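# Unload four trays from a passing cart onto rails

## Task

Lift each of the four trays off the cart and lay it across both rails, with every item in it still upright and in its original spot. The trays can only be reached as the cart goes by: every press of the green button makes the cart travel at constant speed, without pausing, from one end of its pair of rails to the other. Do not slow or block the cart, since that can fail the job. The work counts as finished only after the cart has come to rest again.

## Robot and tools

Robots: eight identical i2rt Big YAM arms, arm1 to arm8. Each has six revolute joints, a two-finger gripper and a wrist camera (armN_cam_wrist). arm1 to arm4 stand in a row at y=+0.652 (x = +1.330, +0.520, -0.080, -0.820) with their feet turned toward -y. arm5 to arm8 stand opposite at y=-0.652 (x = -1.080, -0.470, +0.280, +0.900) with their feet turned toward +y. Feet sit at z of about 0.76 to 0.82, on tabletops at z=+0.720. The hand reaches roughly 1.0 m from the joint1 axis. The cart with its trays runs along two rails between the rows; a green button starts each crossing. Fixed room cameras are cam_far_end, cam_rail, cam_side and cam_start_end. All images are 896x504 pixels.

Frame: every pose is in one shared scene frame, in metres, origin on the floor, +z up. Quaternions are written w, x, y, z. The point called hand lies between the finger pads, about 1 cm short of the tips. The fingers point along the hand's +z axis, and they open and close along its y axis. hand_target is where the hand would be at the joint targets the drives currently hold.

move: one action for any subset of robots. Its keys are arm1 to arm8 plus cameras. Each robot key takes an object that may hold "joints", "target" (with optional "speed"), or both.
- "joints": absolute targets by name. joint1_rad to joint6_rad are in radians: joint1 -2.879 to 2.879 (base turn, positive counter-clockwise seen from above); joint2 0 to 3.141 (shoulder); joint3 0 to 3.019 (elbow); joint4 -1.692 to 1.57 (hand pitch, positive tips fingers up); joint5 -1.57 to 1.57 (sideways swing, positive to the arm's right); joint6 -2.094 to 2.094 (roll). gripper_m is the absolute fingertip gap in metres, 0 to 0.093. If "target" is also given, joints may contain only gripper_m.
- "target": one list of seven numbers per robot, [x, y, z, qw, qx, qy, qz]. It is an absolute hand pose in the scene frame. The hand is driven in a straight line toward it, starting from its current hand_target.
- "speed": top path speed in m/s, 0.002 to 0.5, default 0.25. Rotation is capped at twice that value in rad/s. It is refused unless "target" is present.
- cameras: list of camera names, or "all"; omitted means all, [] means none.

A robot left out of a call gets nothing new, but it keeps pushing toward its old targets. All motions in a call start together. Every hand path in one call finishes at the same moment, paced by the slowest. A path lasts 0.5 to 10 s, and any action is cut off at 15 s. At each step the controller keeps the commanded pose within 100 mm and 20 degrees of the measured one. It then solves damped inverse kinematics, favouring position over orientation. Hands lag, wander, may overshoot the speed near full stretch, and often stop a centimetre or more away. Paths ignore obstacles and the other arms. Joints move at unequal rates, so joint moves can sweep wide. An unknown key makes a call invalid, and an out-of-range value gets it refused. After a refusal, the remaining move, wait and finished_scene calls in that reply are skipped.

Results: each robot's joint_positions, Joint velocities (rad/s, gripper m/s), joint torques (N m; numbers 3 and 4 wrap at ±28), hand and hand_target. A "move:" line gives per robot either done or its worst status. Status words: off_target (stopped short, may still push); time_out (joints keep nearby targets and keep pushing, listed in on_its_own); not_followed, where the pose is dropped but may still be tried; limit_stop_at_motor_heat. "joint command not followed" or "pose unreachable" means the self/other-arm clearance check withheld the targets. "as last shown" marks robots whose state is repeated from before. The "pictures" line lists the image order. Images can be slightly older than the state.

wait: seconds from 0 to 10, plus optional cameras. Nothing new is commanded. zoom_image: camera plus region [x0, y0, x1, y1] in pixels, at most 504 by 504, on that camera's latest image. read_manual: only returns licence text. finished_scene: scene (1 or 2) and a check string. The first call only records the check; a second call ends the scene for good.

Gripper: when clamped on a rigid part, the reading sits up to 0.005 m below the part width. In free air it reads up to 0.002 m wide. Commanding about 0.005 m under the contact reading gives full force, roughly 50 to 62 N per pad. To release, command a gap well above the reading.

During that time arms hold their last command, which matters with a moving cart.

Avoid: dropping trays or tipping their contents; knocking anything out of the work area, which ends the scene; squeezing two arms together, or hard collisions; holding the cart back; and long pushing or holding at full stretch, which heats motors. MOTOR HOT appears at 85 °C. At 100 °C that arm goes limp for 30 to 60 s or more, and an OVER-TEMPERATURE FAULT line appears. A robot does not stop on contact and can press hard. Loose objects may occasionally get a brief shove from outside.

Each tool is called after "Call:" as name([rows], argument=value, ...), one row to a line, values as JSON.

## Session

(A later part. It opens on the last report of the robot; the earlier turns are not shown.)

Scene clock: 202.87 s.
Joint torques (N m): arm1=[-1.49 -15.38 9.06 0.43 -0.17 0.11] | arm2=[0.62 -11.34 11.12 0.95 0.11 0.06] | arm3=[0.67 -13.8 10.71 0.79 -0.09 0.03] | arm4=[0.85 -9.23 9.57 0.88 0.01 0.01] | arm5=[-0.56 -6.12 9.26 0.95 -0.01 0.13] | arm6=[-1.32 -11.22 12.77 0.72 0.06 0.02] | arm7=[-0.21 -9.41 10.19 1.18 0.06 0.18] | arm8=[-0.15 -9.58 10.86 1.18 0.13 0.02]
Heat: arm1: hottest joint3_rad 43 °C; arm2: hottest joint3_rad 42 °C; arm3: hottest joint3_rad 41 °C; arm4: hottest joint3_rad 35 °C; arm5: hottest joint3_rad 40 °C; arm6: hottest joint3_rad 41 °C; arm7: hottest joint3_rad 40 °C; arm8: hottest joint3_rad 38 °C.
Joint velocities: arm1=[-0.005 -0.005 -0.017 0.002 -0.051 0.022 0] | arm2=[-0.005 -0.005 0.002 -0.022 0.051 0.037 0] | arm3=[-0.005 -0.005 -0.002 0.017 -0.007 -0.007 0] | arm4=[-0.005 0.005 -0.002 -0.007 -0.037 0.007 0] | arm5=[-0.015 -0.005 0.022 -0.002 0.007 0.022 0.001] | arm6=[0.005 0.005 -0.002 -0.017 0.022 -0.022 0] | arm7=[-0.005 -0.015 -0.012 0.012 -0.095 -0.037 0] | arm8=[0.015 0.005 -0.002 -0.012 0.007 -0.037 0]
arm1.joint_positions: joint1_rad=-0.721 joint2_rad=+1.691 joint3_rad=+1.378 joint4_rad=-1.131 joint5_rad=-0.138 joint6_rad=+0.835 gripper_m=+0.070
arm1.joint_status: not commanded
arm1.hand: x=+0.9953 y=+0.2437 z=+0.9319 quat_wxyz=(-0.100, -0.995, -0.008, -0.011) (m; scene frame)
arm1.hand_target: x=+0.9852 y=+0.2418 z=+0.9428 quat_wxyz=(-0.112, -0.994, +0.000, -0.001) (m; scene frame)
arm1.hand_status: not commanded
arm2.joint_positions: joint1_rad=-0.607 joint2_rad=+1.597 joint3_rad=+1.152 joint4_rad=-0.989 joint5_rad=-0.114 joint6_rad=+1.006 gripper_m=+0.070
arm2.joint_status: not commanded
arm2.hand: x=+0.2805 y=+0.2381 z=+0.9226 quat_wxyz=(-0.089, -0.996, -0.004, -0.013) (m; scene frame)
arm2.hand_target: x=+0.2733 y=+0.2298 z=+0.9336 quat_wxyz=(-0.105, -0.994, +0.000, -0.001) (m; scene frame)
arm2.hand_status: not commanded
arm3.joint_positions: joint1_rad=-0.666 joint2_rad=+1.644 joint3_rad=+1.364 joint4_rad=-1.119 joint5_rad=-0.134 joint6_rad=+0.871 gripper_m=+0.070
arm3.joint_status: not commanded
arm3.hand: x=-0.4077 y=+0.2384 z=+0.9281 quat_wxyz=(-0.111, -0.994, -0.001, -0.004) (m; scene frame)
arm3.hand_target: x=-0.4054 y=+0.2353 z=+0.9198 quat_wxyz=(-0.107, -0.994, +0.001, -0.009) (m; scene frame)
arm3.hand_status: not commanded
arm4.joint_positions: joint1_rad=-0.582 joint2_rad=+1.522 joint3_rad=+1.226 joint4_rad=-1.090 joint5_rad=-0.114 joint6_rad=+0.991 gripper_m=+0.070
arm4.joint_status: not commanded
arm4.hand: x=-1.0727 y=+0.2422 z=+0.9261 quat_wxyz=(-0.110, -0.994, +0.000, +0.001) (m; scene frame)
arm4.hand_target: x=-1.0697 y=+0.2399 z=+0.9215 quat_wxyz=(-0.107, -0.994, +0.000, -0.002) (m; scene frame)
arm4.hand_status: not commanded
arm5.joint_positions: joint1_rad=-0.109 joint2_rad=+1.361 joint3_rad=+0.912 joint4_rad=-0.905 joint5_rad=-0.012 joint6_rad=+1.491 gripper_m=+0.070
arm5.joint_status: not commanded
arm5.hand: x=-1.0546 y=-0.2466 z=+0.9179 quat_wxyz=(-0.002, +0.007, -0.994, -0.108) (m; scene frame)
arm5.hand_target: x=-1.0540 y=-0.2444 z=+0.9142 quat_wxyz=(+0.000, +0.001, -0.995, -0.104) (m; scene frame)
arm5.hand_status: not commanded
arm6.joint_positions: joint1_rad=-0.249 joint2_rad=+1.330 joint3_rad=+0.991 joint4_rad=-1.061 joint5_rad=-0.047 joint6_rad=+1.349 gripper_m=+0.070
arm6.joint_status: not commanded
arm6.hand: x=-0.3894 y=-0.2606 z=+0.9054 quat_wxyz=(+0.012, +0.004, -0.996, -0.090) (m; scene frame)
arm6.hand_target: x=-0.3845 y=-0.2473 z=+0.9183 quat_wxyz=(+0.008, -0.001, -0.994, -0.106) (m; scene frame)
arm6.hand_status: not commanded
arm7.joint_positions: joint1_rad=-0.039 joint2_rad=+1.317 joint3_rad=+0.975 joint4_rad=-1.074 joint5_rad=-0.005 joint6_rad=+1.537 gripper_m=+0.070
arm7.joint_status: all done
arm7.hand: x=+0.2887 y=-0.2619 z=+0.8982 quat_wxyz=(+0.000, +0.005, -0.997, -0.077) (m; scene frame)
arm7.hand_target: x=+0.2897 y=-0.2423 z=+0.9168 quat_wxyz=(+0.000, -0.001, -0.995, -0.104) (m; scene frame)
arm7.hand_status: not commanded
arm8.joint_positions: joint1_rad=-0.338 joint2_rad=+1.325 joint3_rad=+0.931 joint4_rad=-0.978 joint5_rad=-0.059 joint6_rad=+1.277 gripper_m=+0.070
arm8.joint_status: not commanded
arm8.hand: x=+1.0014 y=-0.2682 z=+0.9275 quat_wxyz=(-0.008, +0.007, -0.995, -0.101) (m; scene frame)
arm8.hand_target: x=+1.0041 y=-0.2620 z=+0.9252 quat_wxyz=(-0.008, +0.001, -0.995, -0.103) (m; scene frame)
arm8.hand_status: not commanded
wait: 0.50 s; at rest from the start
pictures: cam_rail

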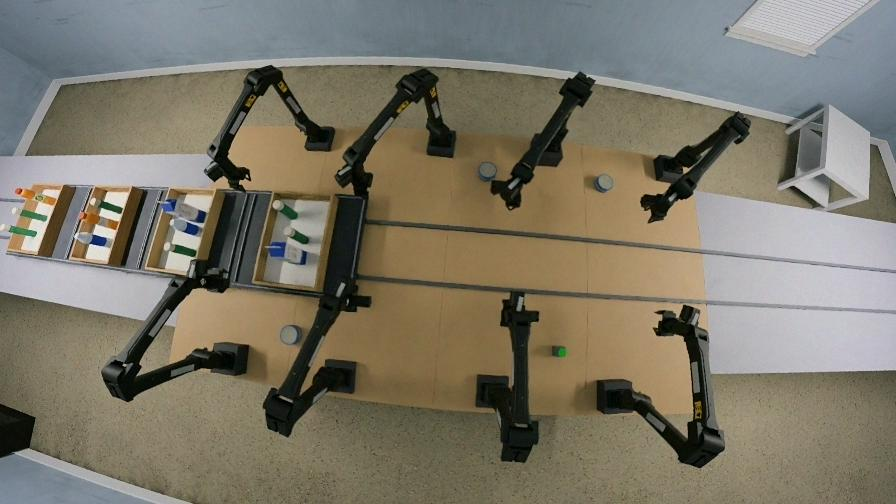

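Call:
wait(seconds=8, cameras=[])

Scene clock: 219.50 s.
Joint torques (N m): arm1=[-2.37 -14.97 9.18 0.42 -0.12 0.05] | arm2=[0.5 -10.87 11.11 1.01 0.1 0.05] | arm3=[0.73 -13.8 10.71 0.8 -0.09 0.03] | arm4=[0.56 -9.11 9.61 0.84 0.03 0.04] | arm5=[-0.5 -6.53 9.32 1.02 -0.02 0.09] | arm6=[-1.38 -11.22 12.77 0.72 0.07 0.03] | arm7=[-0.21 -9.29 10.21 1.2 0.06 0.17] | arm8=[-0.21 -9.58 10.81 1.1 0.13 0]
Heat: arm1: hottest joint3_rad 43 °C; arm2: hottest joint3_rad 42 °C; arm3: hottest joint3_rad 41 °C; arm4: hottest joint3_rad 35 °C; arm5: hottest joint3_rad 40 °C; arm6: hottest joint3_rad 42 °C; arm7: hottest joint3_rad 41 °C; arm8: hottest joint3_rad 38 °C.
Joint velocities: arm1=[-0.015 -0.024 -0.002 0.027 -0.022 -0.007 0] | arm2=[-0.015 0.005 -0.022 0.012 -0.022 0.037 0] | arm3=[0.005 -0.024 -0.002 -0.002 0.051 0.007 0] | arm4=[-0.005 -0.005 -0.017 0.007 -0.051 0.007 0] | arm5=[-0.005 -0.005 -0.007 -0.022 -0.007 0.037 0.001] | arm6=[-0.005 -0.005 0.007 -0.002 0.022 0.007 0.001] | arm7=[-0.005 -0.024 -0.007 -0.002 0.007 -0.066 -0.001] | arm8=[-0.005 -0.005 -0.022 -0.012 -0.081 -0.022 0.001]
arm1.joint_positions: joint1_rad=-0.721 joint2_rad=+1.691 joint3_rad=+1.378 joint4_rad=-1.131 joint5_rad=-0.138 joint6_rad=+0.835 gripper_m=+0.070
arm1.joint_status: not commanded
arm1.hand: x=+0.9953 y=+0.2437 z=+0.9319 quat_wxyz=(-0.100, -0.995, -0.008, -0.011) (m; scene frame)
arm1.hand_target: x=+0.9852 y=+0.2418 z=+0.9428 quat_wxyz=(-0.112, -0.994, +0.000, -0.001) (m; scene frame)
arm1.hand_status: not commanded
arm2.joint_positions: joint1_rad=-0.607 joint2_rad=+1.597 joint3_rad=+1.152 joint4_rad=-0.989 joint5_rad=-0.114 joint6_rad=+1.006 gripper_m=+0.070
arm2.joint_status: not commanded
arm2.hand: x=+0.2805 y=+0.2381 z=+0.9226 quat_wxyz=(-0.089, -0.996, -0.004, -0.013) (m; scene frame)
arm2.hand_target: x=+0.2733 y=+0.2298 z=+0.9336 quat_wxyz=(-0.105, -0.994, +0.000, -0.001) (m; scene frame)
arm2.hand_status: not commanded
arm3.joint_positions: joint1_rad=-0.666 joint2_rad=+1.644 joint3_rad=+1.364 joint4_rad=-1.119 joint5_rad=-0.134 joint6_rad=+0.871 gripper_m=+0.070
arm3.joint_status: not commanded
arm3.hand: x=-0.4077 y=+0.2384 z=+0.9281 quat_wxyz=(-0.111, -0.994, -0.001, -0.004) (m; scene frame)
arm3.hand_target: x=-0.4054 y=+0.2353 z=+0.9198 quat_wxyz=(-0.107, -0.994, +0.001, -0.009) (m; scene frame)
arm3.hand_status: not commanded
arm4.joint_positions: joint1_rad=-0.582 joint2_rad=+1.522 joint3_rad=+1.226 joint4_rad=-1.090 joint5_rad=-0.114 joint6_rad=+0.991 gripper_m=+0.070
arm4.joint_status: not commanded
arm4.hand: x=-1.0727 y=+0.2422 z=+0.9261 quat_wxyz=(-0.110, -0.994, +0.000, +0.001) (m; scene frame)
arm4.hand_target: x=-1.0697 y=+0.2399 z=+0.9215 quat_wxyz=(-0.107, -0.994, +0.000, -0.002) (m; scene frame)
arm4.hand_status: not commanded
arm5.joint_positions: joint1_rad=-0.109 joint2_rad=+1.361 joint3_rad=+0.912 joint4_rad=-0.905 joint5_rad=-0.012 joint6_rad=+1.491 gripper_m=+0.070
arm5.joint_status: not commanded
arm5.hand: x=-1.0546 y=-0.2466 z=+0.9179 quat_wxyz=(-0.002, +0.007, -0.994, -0.108) (m; scene frame)
arm5.hand_target: x=-1.0540 y=-0.2444 z=+0.9142 quat_wxyz=(+0.000, +0.001, -0.995, -0.104) (m; scene frame)
arm5.hand_status: not commanded
arm6.joint_positions: joint1_rad=-0.249 joint2_rad=+1.330 joint3_rad=+0.991 joint4_rad=-1.061 joint5_rad=-0.047 joint6_rad=+1.349 gripper_m=+0.070
arm6.joint_status: not commanded
arm6.hand: x=-0.3894 y=-0.2606 z=+0.9054 quat_wxyz=(+0.012, +0.004, -0.996, -0.090) (m; scene frame)
arm6.hand_target: x=-0.3845 y=-0.2473 z=+0.9183 quat_wxyz=(+0.008, -0.001, -0.994, -0.106) (m; scene frame)
arm6.hand_status: not commanded
arm7.joint_positions: joint1_rad=-0.039 joint2_rad=+1.317 joint3_rad=+0.975 joint4_rad=-1.074 joint5_rad=-0.005 joint6_rad=+1.537 gripper_m=+0.070
arm7.joint_status: all done
arm7.hand: x=+0.2887 y=-0.2619 z=+0.8982 quat_wxyz=(+0.000, +0.005, -0.997, -0.077) (m; scene frame)
arm7.hand_target: x=+0.2897 y=-0.2423 z=+0.9168 quat_wxyz=(+0.000, -0.001, -0.995, -0.104) (m; scene frame)
arm7.hand_status: not commanded
arm8.joint_positions: joint1_rad=-0.338 joint2_rad=+1.325 joint3_rad=+0.931 joint4_rad=-0.978 joint5_rad=-0.059 joint6_rad=+1.277 gripper_m=+0.070
arm8.joint_status: not commanded
arm8.hand: x=+1.0014 y=-0.2682 z=+0.9275 quat_wxyz=(-0.008, +0.007, -0.995, -0.101) (m; scene frame)
arm8.hand_target: x=+1.0041 y=-0.2620 z=+0.9252 quat_wxyz=(-0.008, +0.001, -0.995, -0.103) (m; scene frame)
arm8.hand_status: not commanded
wait: 8.00 s; at rest from the start
pictures: none
No camera images: "cameras" was empty.

Call:
wait(seconds=8, cameras=["arm2_cam_wrist", "arm3_cam_wrist", "arm4_cam_wrist", "arm5_cam_wrist", "arm6_cam_wrist", "arm7_cam_wrist", "cam_rail"])

Call:
zoom_image(camera="cam_rail", region=[560, 180, 720, 300])

Scene clock: 229.80 s.
Joint torques (N m): arm1=[-2.08 -14.8 9.14 0.38 -0.19 0.04] | arm2=[0.5 -11.11 11.14 0.87 0.08 0.07] | arm3=[0.67 -13.8 10.7 0.79 -0.09 0.03] | arm4=[0.73 -9.47 9.61 0.79 0.03 0.04] | arm5=[0.32 -6.36 9.36 0.96 -0.03 0.14] | arm6=[-1.32 -11.22 12.75 0.7 0.07 0.02] | arm7=[-0.26 -9.29 10.21 1.18 0.05 0.18] | arm8=[-0.26 -9.47 10.84 1.18 0.13 0.01]
Heat: arm1: hottest joint3_rad 43 °C; arm2: hottest joint3_rad 42 °C; arm3: hottest joint3_rad 41 °C; arm4: hottest joint3_rad 35 °C; arm5: hottest joint3_rad 40 °C; arm6: hottest joint3_rad 42 °C; arm7: hottest joint3_rad 41 °C; arm8: hottest joint3_rad 38 °C.
Joint velocities: arm1=[-0.015 -0.005 -0.007 -0.002 -0.051 0.037 0.001] | arm2=[-0.015 -0.015 0.002 -0.007 0.022 0.037 0] | arm3=[-0.005 -0.005 0.022 0.012 -0.066 -0.007 -0.001] | arm4=[-0.005 -0.005 0.017 0.002 0.037 -0.022 0.001] | arm5=[-0.015 -0.015 -0.012 -0.017 0.007 -0.037 0.001] | arm6=[-0.015 -0.005 -0.012 -0.007 -0.037 0.051 0.001] | arm7=[-0.005 -0.005 -0.007 -0.017 0.022 0.022 0] | arm8=[-0.005 -0.015 -0.012 0.027 -0.037 -0.007 0]
arm1.joint_positions: joint1_rad=-0.721 joint2_rad=+1.691 joint3_rad=+1.378 joint4_rad=-1.131 joint5_rad=-0.138 joint6_rad=+0.835 gripper_m=+0.070
arm1.joint_status: not commanded
arm1.hand: x=+0.9953 y=+0.2437 z=+0.9319 quat_wxyz=(-0.100, -0.995, -0.008, -0.011) (m; scene frame)
arm1.hand_target: x=+0.9852 y=+0.2418 z=+0.9428 quat_wxyz=(-0.112, -0.994, +0.000, -0.001) (m; scene frame)
arm1.hand_status: not commanded
arm2.joint_positions: joint1_rad=-0.607 joint2_rad=+1.597 joint3_rad=+1.152 joint4_rad=-0.989 joint5_rad=-0.114 joint6_rad=+1.006 gripper_m=+0.070
arm2.joint_status: not commanded
arm2.hand: x=+0.2805 y=+0.2381 z=+0.9226 quat_wxyz=(-0.089, -0.996, -0.004, -0.013) (m; scene frame)
arm2.hand_target: x=+0.2733 y=+0.2298 z=+0.9336 quat_wxyz=(-0.105, -0.994, +0.000, -0.001) (m; scene frame)
arm2.hand_status: not commanded
arm3.joint_positions: joint1_rad=-0.666 joint2_rad=+1.644 joint3_rad=+1.364 joint4_rad=-1.119 joint5_rad=-0.134 joint6_rad=+0.871 gripper_m=+0.070
arm3.joint_status: not commanded
arm3.hand: x=-0.4077 y=+0.2384 z=+0.9281 quat_wxyz=(-0.111, -0.994, -0.001, -0.004) (m; scene frame)
arm3.hand_target: x=-0.4054 y=+0.2353 z=+0.9198 quat_wxyz=(-0.107, -0.994, +0.001, -0.009) (m; scene frame)
arm3.hand_status: not commanded
arm4.joint_positions: joint1_rad=-0.582 joint2_rad=+1.522 joint3_rad=+1.226 joint4_rad=-1.090 joint5_rad=-0.114 joint6_rad=+0.991 gripper_m=+0.070
arm4.joint_status: not commanded
arm4.hand: x=-1.0727 y=+0.2422 z=+0.9261 quat_wxyz=(-0.110, -0.994, +0.000, +0.001) (m; scene frame)
arm4.hand_target: x=-1.0697 y=+0.2399 z=+0.9215 quat_wxyz=(-0.107, -0.994, +0.000, -0.002) (m; scene frame)
arm4.hand_status: not commanded
arm5.joint_positions: joint1_rad=-0.109 joint2_rad=+1.361 joint3_rad=+0.912 joint4_rad=-0.905 joint5_rad=-0.012 joint6_rad=+1.491 gripper_m=+0.070
arm5.joint_status: not commanded
arm5.hand: x=-1.0546 y=-0.2466 z=+0.9179 quat_wxyz=(-0.002, +0.007, -0.994, -0.108) (m; scene frame)
arm5.hand_target: x=-1.0540 y=-0.2444 z=+0.9142 quat_wxyz=(+0.000, +0.001, -0.995, -0.104) (m; scene frame)
arm5.hand_status: not commanded
arm6.joint_positions: joint1_rad=-0.249 joint2_rad=+1.330 joint3_rad=+0.991 joint4_rad=-1.061 joint5_rad=-0.047 joint6_rad=+1.349 gripper_m=+0.070
arm6.joint_status: not commanded
arm6.hand: x=-0.3894 y=-0.2606 z=+0.9054 quat_wxyz=(+0.012, +0.004, -0.996, -0.090) (m; scene frame)
arm6.hand_target: x=-0.3845 y=-0.2473 z=+0.9183 quat_wxyz=(+0.008, -0.001, -0.994, -0.106) (m; scene frame)
arm6.hand_status: not commanded
arm7.joint_positions: joint1_rad=-0.039 joint2_rad=+1.317 joint3_rad=+0.975 joint4_rad=-1.074 joint5_rad=-0.005 joint6_rad=+1.537 gripper_m=+0.070
arm7.joint_status: all done
arm7.hand: x=+0.2887 y=-0.2619 z=+0.8982 quat_wxyz=(+0.000, +0.005, -0.997, -0.077) (m; scene frame)
arm7.hand_target: x=+0.2897 y=-0.2423 z=+0.9168 quat_wxyz=(+0.000, -0.001, -0.995, -0.104) (m; scene frame)
arm7.hand_status: not commanded
arm8.joint_positions: joint1_rad=-0.338 joint2_rad=+1.325 joint3_rad=+0.931 joint4_rad=-0.978 joint5_rad=-0.059 joint6_rad=+1.277 gripper_m=+0.070
arm8.joint_status: not commanded
arm8.hand: x=+1.0014 y=-0.2682 z=+0.9275 quat_wxyz=(-0.008, +0.007, -0.995, -0.101) (m; scene frame)
arm8.hand_target: x=+1.0041 y=-0.2620 z=+0.9252 quat_wxyz=(-0.008, +0.001, -0.995, -0.103) (m; scene frame)
arm8.hand_status: not commanded
wait: 8.00 s; at rest from the start
pictures: arm2_cam_wrist, arm3_cam_wrist, arm4_cam_wrist, arm5_cam_wrist, arm6_cam_wrist, arm7_cam_wrist, cam_rail
camera_calibration:
arm2_cam_wrist: T_world_to_cam=[[0.0120399, 0.990984, -0.133437, -0.119657], [0.816566, 0.0672773, 0.573318, -0.764885], [0.577126, -0.115863, -0.808394, 0.733623], [0, 0, 0, 1]] pos_world=[0.202627, 0.255038, 1.01561]
arm3_cam_wrist: T_world_to_cam=[[0.0052529, 0.978182, -0.207681, -0.0386291], [0.753368, 0.1327, 0.644072, -0.326828], [0.657579, -0.159844, -0.736234, 1.11333], [0, 0, 0, 1]] pos_world=[-0.485675, 0.259114, 1.02215]
arm4_cam_wrist: T_world_to_cam=[[0.00151857, 0.97981, -0.199925, -0.0519129], [0.843828, 0.106027, 0.526035, 0.402309], [0.536612, -0.169501, -0.82663, 1.50098], [0, 0, 0, 1]] pos_world=[-1.14485, 0.262627, 1.01875]
arm5_cam_wrist: T_world_to_cam=[[0.0169151, -0.974729, -0.222748, -0.0179785], [-0.807128, -0.1448, 0.572344, -1.40807], [-0.590134, 0.170105, -0.789181, 0.267845], [0, 0, 0, 1]] pos_world=[-0.978123, -0.266975, 1.01327]
arm6_cam_wrist: T_world_to_cam=[[0.00485396, -0.979933, -0.199268, -0.0698882], [-0.795484, -0.124534, 0.59304, -0.873339], [-0.605955, 0.155636, -0.780125, 0.635351], [0, 0, 0, 1]] pos_world=[-0.309394, -0.27613, 0.999652]
arm7_cam_wrist: T_world_to_cam=[[0.0236356, -0.990228, -0.137442, -0.143735], [-0.805456, -0.100299, 0.584107, -0.313802], [-0.592185, 0.096898, -0.799955, 1.04048], [0, 0, 0, 1]] pos_world=[0.366798, -0.274624, 0.995873]

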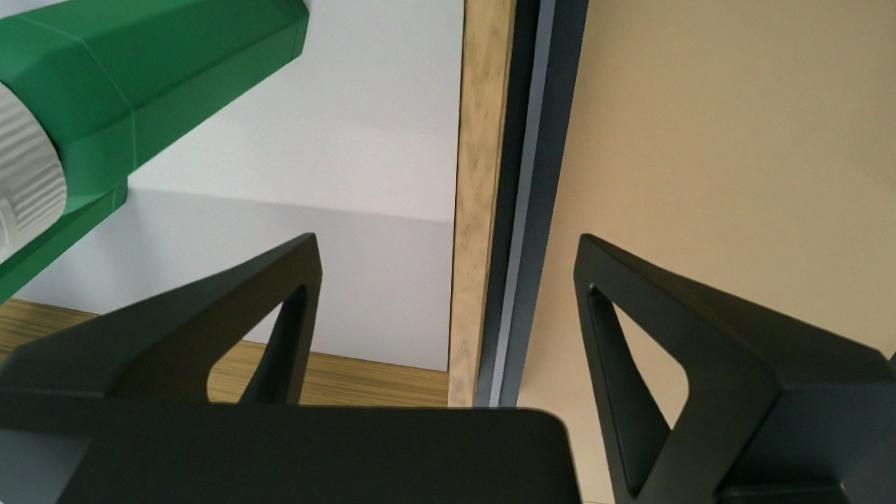

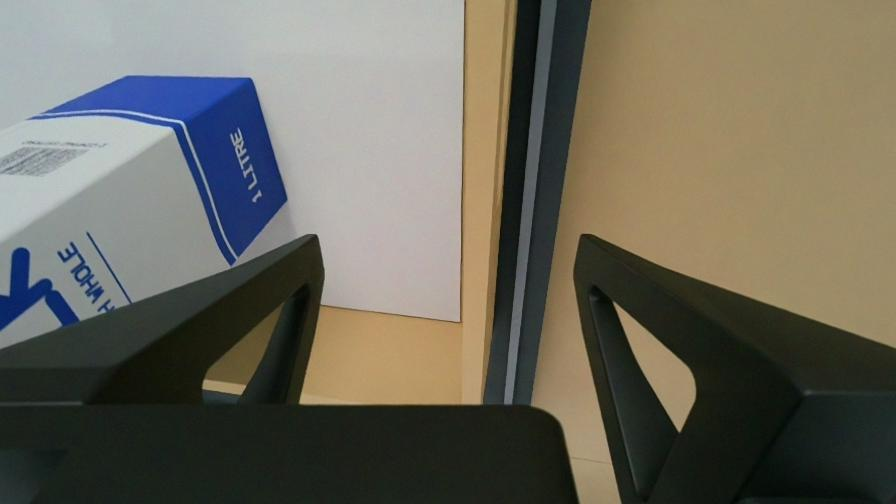

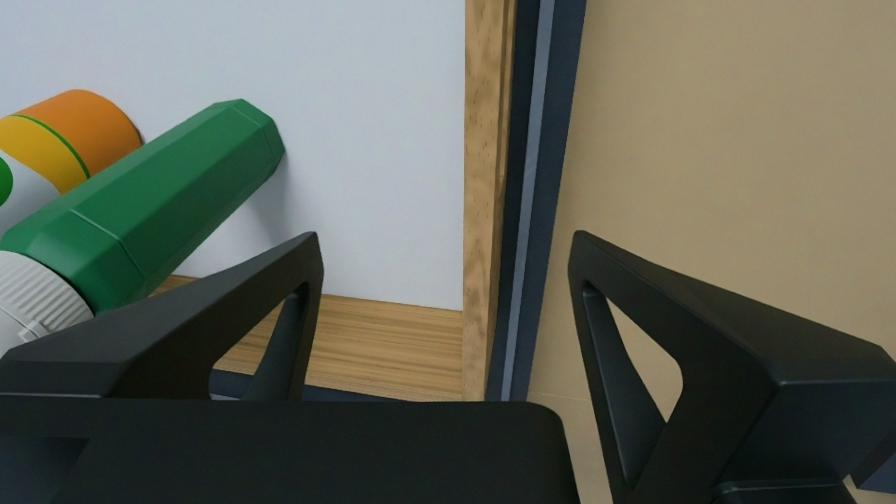

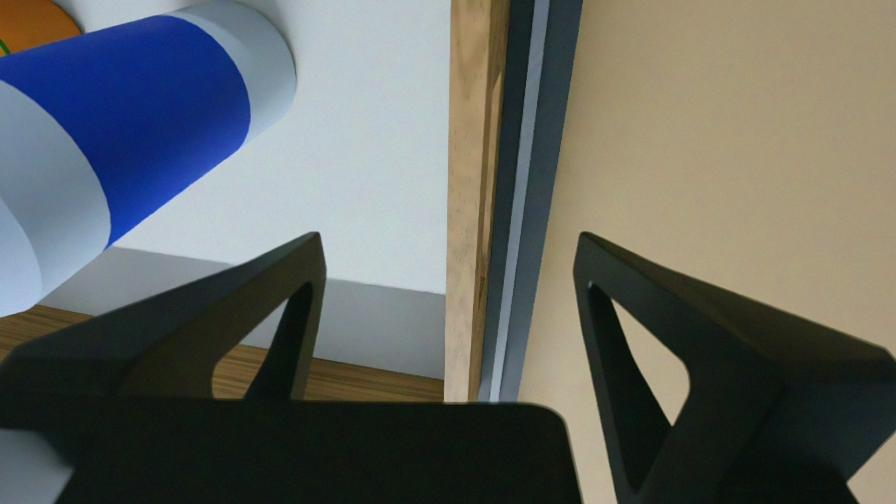

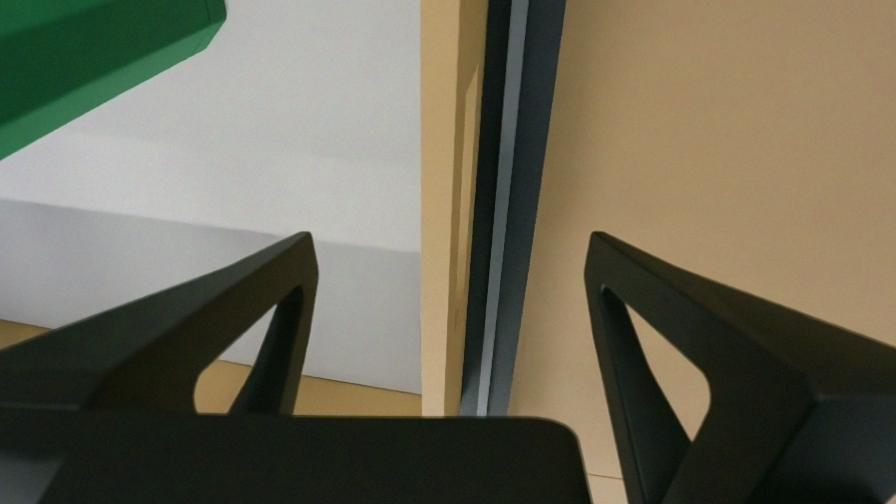

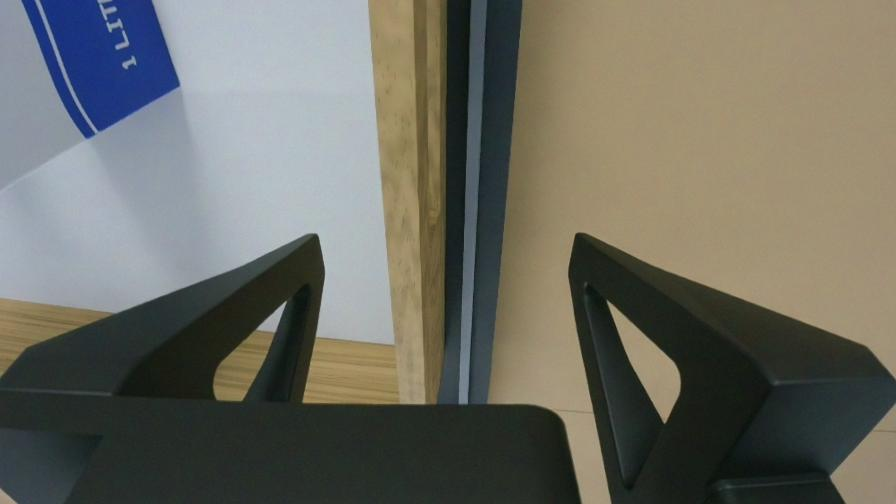

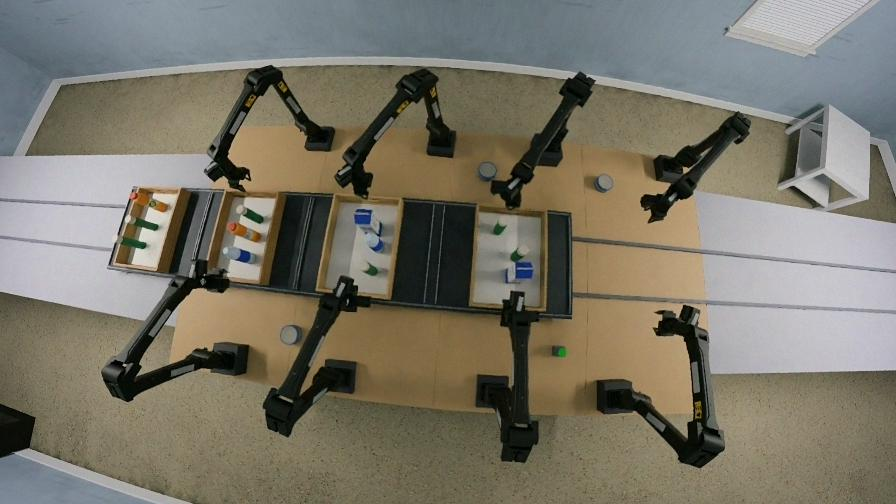

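Scaled by 3.150 from the camera's 896x504 image, which has a finer 1280x720 frame.

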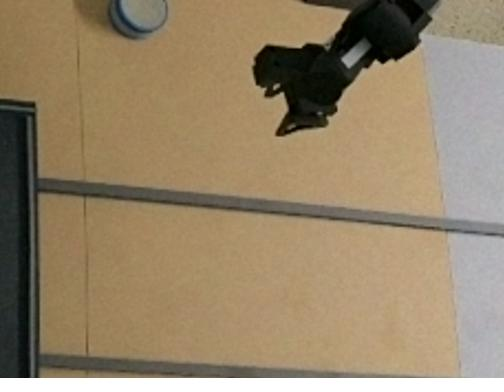

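Call:
wait(seconds=0.3, cameras=[])

Scene clock: 237.80 s.
Joint torques (N m): arm1=[-1.96 -16.21 8.96 0.31 -0.18 0.04] | arm2=[0.73 -11.05 11.12 1.03 0.09 0.04] | arm3=[0.67 -13.8 10.71 0.79 -0.09 0.03] | arm4=[0.32 -9.41 9.58 0.91 0.02 0.04] | arm5=[0.09 -6.42 9.33 1.1 -0.02 0.1] | arm6=[-1.32 -11.22 12.75 0.72 0.07 0.02] | arm7=[-0.32 -9.35 10.22 1.18 0.06 0.17] | arm8=[-0.15 -9.41 10.81 1.17 0.13 0.02]
Heat: arm1: hottest joint3_rad 43 °C; arm2: hottest joint3_rad 42 °C; arm3: hottest joint3_rad 41 °C; arm4: hottest joint3_rad 35 °C; arm5: hottest joint3_rad 40 °C; arm6: hottest joint3_rad 42 °C; arm7: hottest joint3_rad 42 °C; arm8: hottest joint3_rad 38 °C.
Joint velocities: arm1=[0.005 0.005 0.017 -0.007 -0.051 -0.037 0.001] | arm2=[-0.024 -0.005 0.022 -0.012 0.022 -0.022 0.001] | arm3=[-0.015 -0.005 0.022 -0.002 0.022 0.007 0] | arm4=[-0.005 0.005 0.007 -0.012 0.007 -0.037 0] | arm5=[-0.005 -0.005 -0.007 -0.002 0.037 0.051 0] | arm6=[-0.005 -0.005 -0.002 0.007 -0.081 -0.007 -0.001] | arm7=[-0.005 0.005 -0.022 -0.002 -0.066 -0.081 0.001] | arm8=[-0.005 -0.005 -0.022 -0.007 -0.022 -0.037 0.001]
arm1.joint_positions: joint1_rad=-0.721 joint2_rad=+1.691 joint3_rad=+1.378 joint4_rad=-1.131 joint5_rad=-0.138 joint6_rad=+0.835 gripper_m=+0.070
arm1.joint_status: not commanded
arm1.hand: x=+0.9953 y=+0.2437 z=+0.9319 quat_wxyz=(-0.100, -0.995, -0.008, -0.011) (m; scene frame)
arm1.hand_target: x=+0.9852 y=+0.2418 z=+0.9428 quat_wxyz=(-0.112, -0.994, +0.000, -0.001) (m; scene frame)
arm1.hand_status: not commanded
arm2.joint_positions: joint1_rad=-0.607 joint2_rad=+1.597 joint3_rad=+1.152 joint4_rad=-0.989 joint5_rad=-0.114 joint6_rad=+1.006 gripper_m=+0.070
arm2.joint_status: not commanded
arm2.hand: x=+0.2805 y=+0.2381 z=+0.9226 quat_wxyz=(-0.089, -0.996, -0.004, -0.013) (m; scene frame)
arm2.hand_target: x=+0.2733 y=+0.2298 z=+0.9336 quat_wxyz=(-0.105, -0.994, +0.000, -0.001) (m; scene frame)
arm2.hand_status: not commanded
arm3.joint_positions: joint1_rad=-0.666 joint2_rad=+1.644 joint3_rad=+1.364 joint4_rad=-1.119 joint5_rad=-0.134 joint6_rad=+0.871 gripper_m=+0.070
arm3.joint_status: not commanded
arm3.hand: x=-0.4077 y=+0.2384 z=+0.9281 quat_wxyz=(-0.111, -0.994, -0.001, -0.004) (m; scene frame)
arm3.hand_target: x=-0.4054 y=+0.2353 z=+0.9198 quat_wxyz=(-0.107, -0.994, +0.001, -0.009) (m; scene frame)
arm3.hand_status: not commanded
arm4.joint_positions: joint1_rad=-0.582 joint2_rad=+1.522 joint3_rad=+1.226 joint4_rad=-1.090 joint5_rad=-0.114 joint6_rad=+0.991 gripper_m=+0.070
arm4.joint_status: not commanded
arm4.hand: x=-1.0727 y=+0.2422 z=+0.9261 quat_wxyz=(-0.110, -0.994, +0.000, +0.001) (m; scene frame)
arm4.hand_target: x=-1.0697 y=+0.2399 z=+0.9215 quat_wxyz=(-0.107, -0.994, +0.000, -0.002) (m; scene frame)
arm4.hand_status: not commanded
arm5.joint_positions: joint1_rad=-0.109 joint2_rad=+1.361 joint3_rad=+0.912 joint4_rad=-0.905 joint5_rad=-0.012 joint6_rad=+1.491 gripper_m=+0.070
arm5.joint_status: not commanded
arm5.hand: x=-1.0546 y=-0.2466 z=+0.9179 quat_wxyz=(-0.002, +0.007, -0.994, -0.108) (m; scene frame)
arm5.hand_target: x=-1.0540 y=-0.2444 z=+0.9142 quat_wxyz=(+0.000, +0.001, -0.995, -0.104) (m; scene frame)
arm5.hand_status: not commanded
arm6.joint_positions: joint1_rad=-0.249 joint2_rad=+1.330 joint3_rad=+0.991 joint4_rad=-1.061 joint5_rad=-0.047 joint6_rad=+1.349 gripper_m=+0.070
arm6.joint_status: not commanded
arm6.hand: x=-0.3894 y=-0.2606 z=+0.9054 quat_wxyz=(+0.012, +0.004, -0.996, -0.090) (m; scene frame)
arm6.hand_target: x=-0.3845 y=-0.2473 z=+0.9183 quat_wxyz=(+0.008, -0.001, -0.994, -0.106) (m; scene frame)
arm6.hand_status: not commanded
arm7.joint_positions: joint1_rad=-0.039 joint2_rad=+1.317 joint3_rad=+0.975 joint4_rad=-1.074 joint5_rad=-0.005 joint6_rad=+1.537 gripper_m=+0.070
arm7.joint_status: all done
arm7.hand: x=+0.2887 y=-0.2619 z=+0.8982 quat_wxyz=(+0.000, +0.005, -0.997, -0.077) (m; scene frame)
arm7.hand_target: x=+0.2897 y=-0.2423 z=+0.9168 quat_wxyz=(+0.000, -0.001, -0.995, -0.104) (m; scene frame)
arm7.hand_status: not commanded
arm8.joint_positions: joint1_rad=-0.338 joint2_rad=+1.325 joint3_rad=+0.931 joint4_rad=-0.978 joint5_rad=-0.059 joint6_rad=+1.277 gripper_m=+0.070
arm8.joint_status: not commanded
arm8.hand: x=+1.0014 y=-0.2682 z=+0.9275 quat_wxyz=(-0.008, +0.007, -0.995, -0.101) (m; scene frame)
arm8.hand_target: x=+1.0041 y=-0.2620 z=+0.9252 quat_wxyz=(-0.008, +0.001, -0.995, -0.103) (m; scene frame)
arm8.hand_status: not commanded
wait: 0.30 s; at rest from the start
pictures: none
No camera images: "cameras" was empty.

Call:
wait(seconds=0.2, cameras=["cam_rail"])

Scene clock: 263.97 s.
Joint torques (N m): arm1=[-1.61 -15.03 8.91 0.32 -0.19 0.05] | arm2=[0.91 -10.93 11.21 1.06 0.1 0.09] | arm3=[0.67 -13.8 10.71 0.8 -0.09 0.03] | arm4=[0.62 -9.58 9.68 0.92 0.02 0] | arm5=[-0.15 -6.01 9.31 1.24 -0.03 0.11] | arm6=[-1.44 -11.22 12.74 0.69 0.07 0.02] | arm7=[-0.21 -9.35 10.21 1.2 0.05 0.17] | arm8=[-0.03 -9.41 10.8 1.18 0.13 0.01]
Heat: arm1: hottest joint3_rad 43 °C; arm2: hottest joint3_rad 43 °C; arm3: hottest joint3_rad 41 °C; arm4: hottest joint3_rad 35 °C; arm5: hottest joint3_rad 40 °C; arm6: hottest joint3_rad 43 °C; arm7: hottest joint3_rad 43 °C; arm8: hottest joint3_rad 38 °C.
Joint velocities: arm1=[-0.015 0.005 -0.002 -0.007 0.007 -0.081 -0.001] | arm2=[-0.005 0.005 -0.007 0.007 -0.022 -0.051 0] | arm3=[-0.005 0.005 -0.002 -0.027 -0.007 0.007 0] | arm4=[-0.005 -0.005 0.002 -0.027 0.007 0.007 0.001] | arm5=[-0.005 -0.005 -0.012 -0.007 -0.066 -0.037 -0.001] | arm6=[-0.005 -0.005 0.017 0.002 -0.022 -0.022 0.001] | arm7=[-0.005 0.005 0.002 -0.002 0.037 -0.022 0.001] | arm8=[-0.005 -0.005 -0.002 0.007 -0.037 0.007 0.001]
arm1.joint_positions: joint1_rad=-0.721 joint2_rad=+1.691 joint3_rad=+1.378 joint4_rad=-1.131 joint5_rad=-0.138 joint6_rad=+0.835 gripper_m=+0.070
arm1.joint_status: not commanded
arm1.hand: x=+0.9953 y=+0.2437 z=+0.9319 quat_wxyz=(-0.100, -0.995, -0.008, -0.011) (m; scene frame)
arm1.hand_target: x=+0.9852 y=+0.2418 z=+0.9428 quat_wxyz=(-0.112, -0.994, +0.000, -0.001) (m; scene frame)
arm1.hand_status: not commanded
arm2.joint_positions: joint1_rad=-0.607 joint2_rad=+1.597 joint3_rad=+1.152 joint4_rad=-0.989 joint5_rad=-0.114 joint6_rad=+1.006 gripper_m=+0.070
arm2.joint_status: not commanded
arm2.hand: x=+0.2805 y=+0.2381 z=+0.9226 quat_wxyz=(-0.089, -0.996, -0.004, -0.013) (m; scene frame)
arm2.hand_target: x=+0.2733 y=+0.2298 z=+0.9336 quat_wxyz=(-0.105, -0.994, +0.000, -0.002) (m; scene frame)
arm2.hand_status: not commanded
arm3.joint_positions: joint1_rad=-0.666 joint2_rad=+1.644 joint3_rad=+1.364 joint4_rad=-1.119 joint5_rad=-0.134 joint6_rad=+0.871 gripper_m=+0.070
arm3.joint_status: not commanded
arm3.hand: x=-0.4077 y=+0.2384 z=+0.9281 quat_wxyz=(-0.111, -0.994, -0.001, -0.004) (m; scene frame)
arm3.hand_target: x=-0.4054 y=+0.2353 z=+0.9198 quat_wxyz=(-0.107, -0.994, +0.001, -0.009) (m; scene frame)
arm3.hand_status: not commanded
arm4.joint_positions: joint1_rad=-0.582 joint2_rad=+1.522 joint3_rad=+1.226 joint4_rad=-1.090 joint5_rad=-0.114 joint6_rad=+0.991 gripper_m=+0.070
arm4.joint_status: not commanded
arm4.hand: x=-1.0727 y=+0.2422 z=+0.9261 quat_wxyz=(-0.110, -0.994, +0.000, +0.001) (m; scene frame)
arm4.hand_target: x=-1.0697 y=+0.2399 z=+0.9215 quat_wxyz=(-0.107, -0.994, +0.000, -0.002) (m; scene frame)
arm4.hand_status: not commanded
arm5.joint_positions: joint1_rad=-0.109 joint2_rad=+1.361 joint3_rad=+0.912 joint4_rad=-0.905 joint5_rad=-0.012 joint6_rad=+1.491 gripper_m=+0.070
arm5.joint_status: not commanded
arm5.hand: x=-1.0546 y=-0.2466 z=+0.9179 quat_wxyz=(-0.002, +0.007, -0.994, -0.108) (m; scene frame)
arm5.hand_target: x=-1.0540 y=-0.2444 z=+0.9142 quat_wxyz=(+0.000, +0.001, -0.995, -0.104) (m; scene frame)
arm5.hand_status: not commanded
arm6.joint_positions: joint1_rad=-0.249 joint2_rad=+1.330 joint3_rad=+0.991 joint4_rad=-1.061 joint5_rad=-0.047 joint6_rad=+1.349 gripper_m=+0.070
arm6.joint_status: not commanded
arm6.hand: x=-0.3894 y=-0.2606 z=+0.9054 quat_wxyz=(+0.012, +0.004, -0.996, -0.090) (m; scene frame)
arm6.hand_target: x=-0.3845 y=-0.2473 z=+0.9183 quat_wxyz=(+0.008, -0.001, -0.994, -0.106) (m; scene frame)
arm6.hand_status: not commanded
arm7.joint_positions: joint1_rad=-0.039 joint2_rad=+1.317 joint3_rad=+0.975 joint4_rad=-1.074 joint5_rad=-0.005 joint6_rad=+1.537 gripper_m=+0.070
arm7.joint_status: all done
arm7.hand: x=+0.2887 y=-0.2619 z=+0.8982 quat_wxyz=(+0.000, +0.005, -0.997, -0.077) (m; scene frame)
arm7.hand_target: x=+0.2897 y=-0.2423 z=+0.9168 quat_wxyz=(+0.000, -0.001, -0.995, -0.104) (m; scene frame)
arm7.hand_status: not commanded
arm8.joint_positions: joint1_rad=-0.338 joint2_rad=+1.325 joint3_rad=+0.931 joint4_rad=-0.978 joint5_rad=-0.059 joint6_rad=+1.277 gripper_m=+0.070
arm8.joint_status: not commanded
arm8.hand: x=+1.0014 y=-0.2682 z=+0.9275 quat_wxyz=(-0.008, +0.007, -0.995, -0.101) (m; scene frame)
arm8.hand_target: x=+1.0041 y=-0.2620 z=+0.9252 quat_wxyz=(-0.008, +0.001, -0.995, -0.103) (m; scene frame)
arm8.hand_status: not commanded
wait: 0.20 s; at rest from the start
pictures: cam_rail

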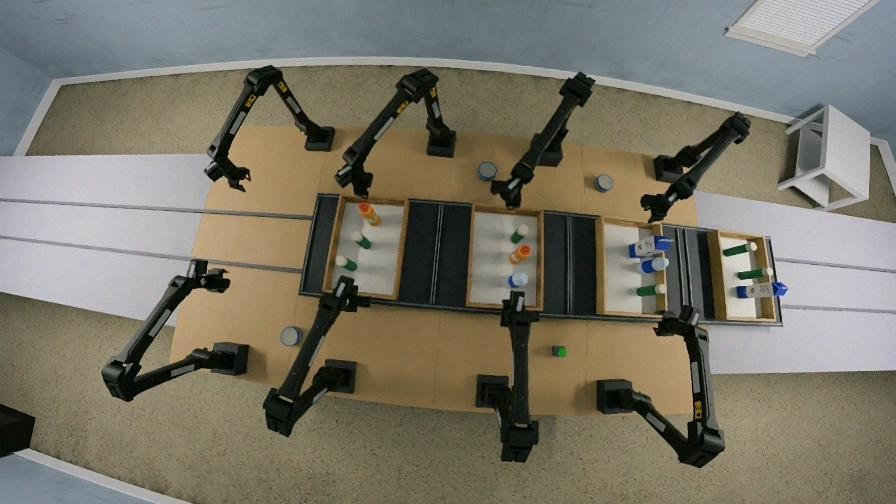

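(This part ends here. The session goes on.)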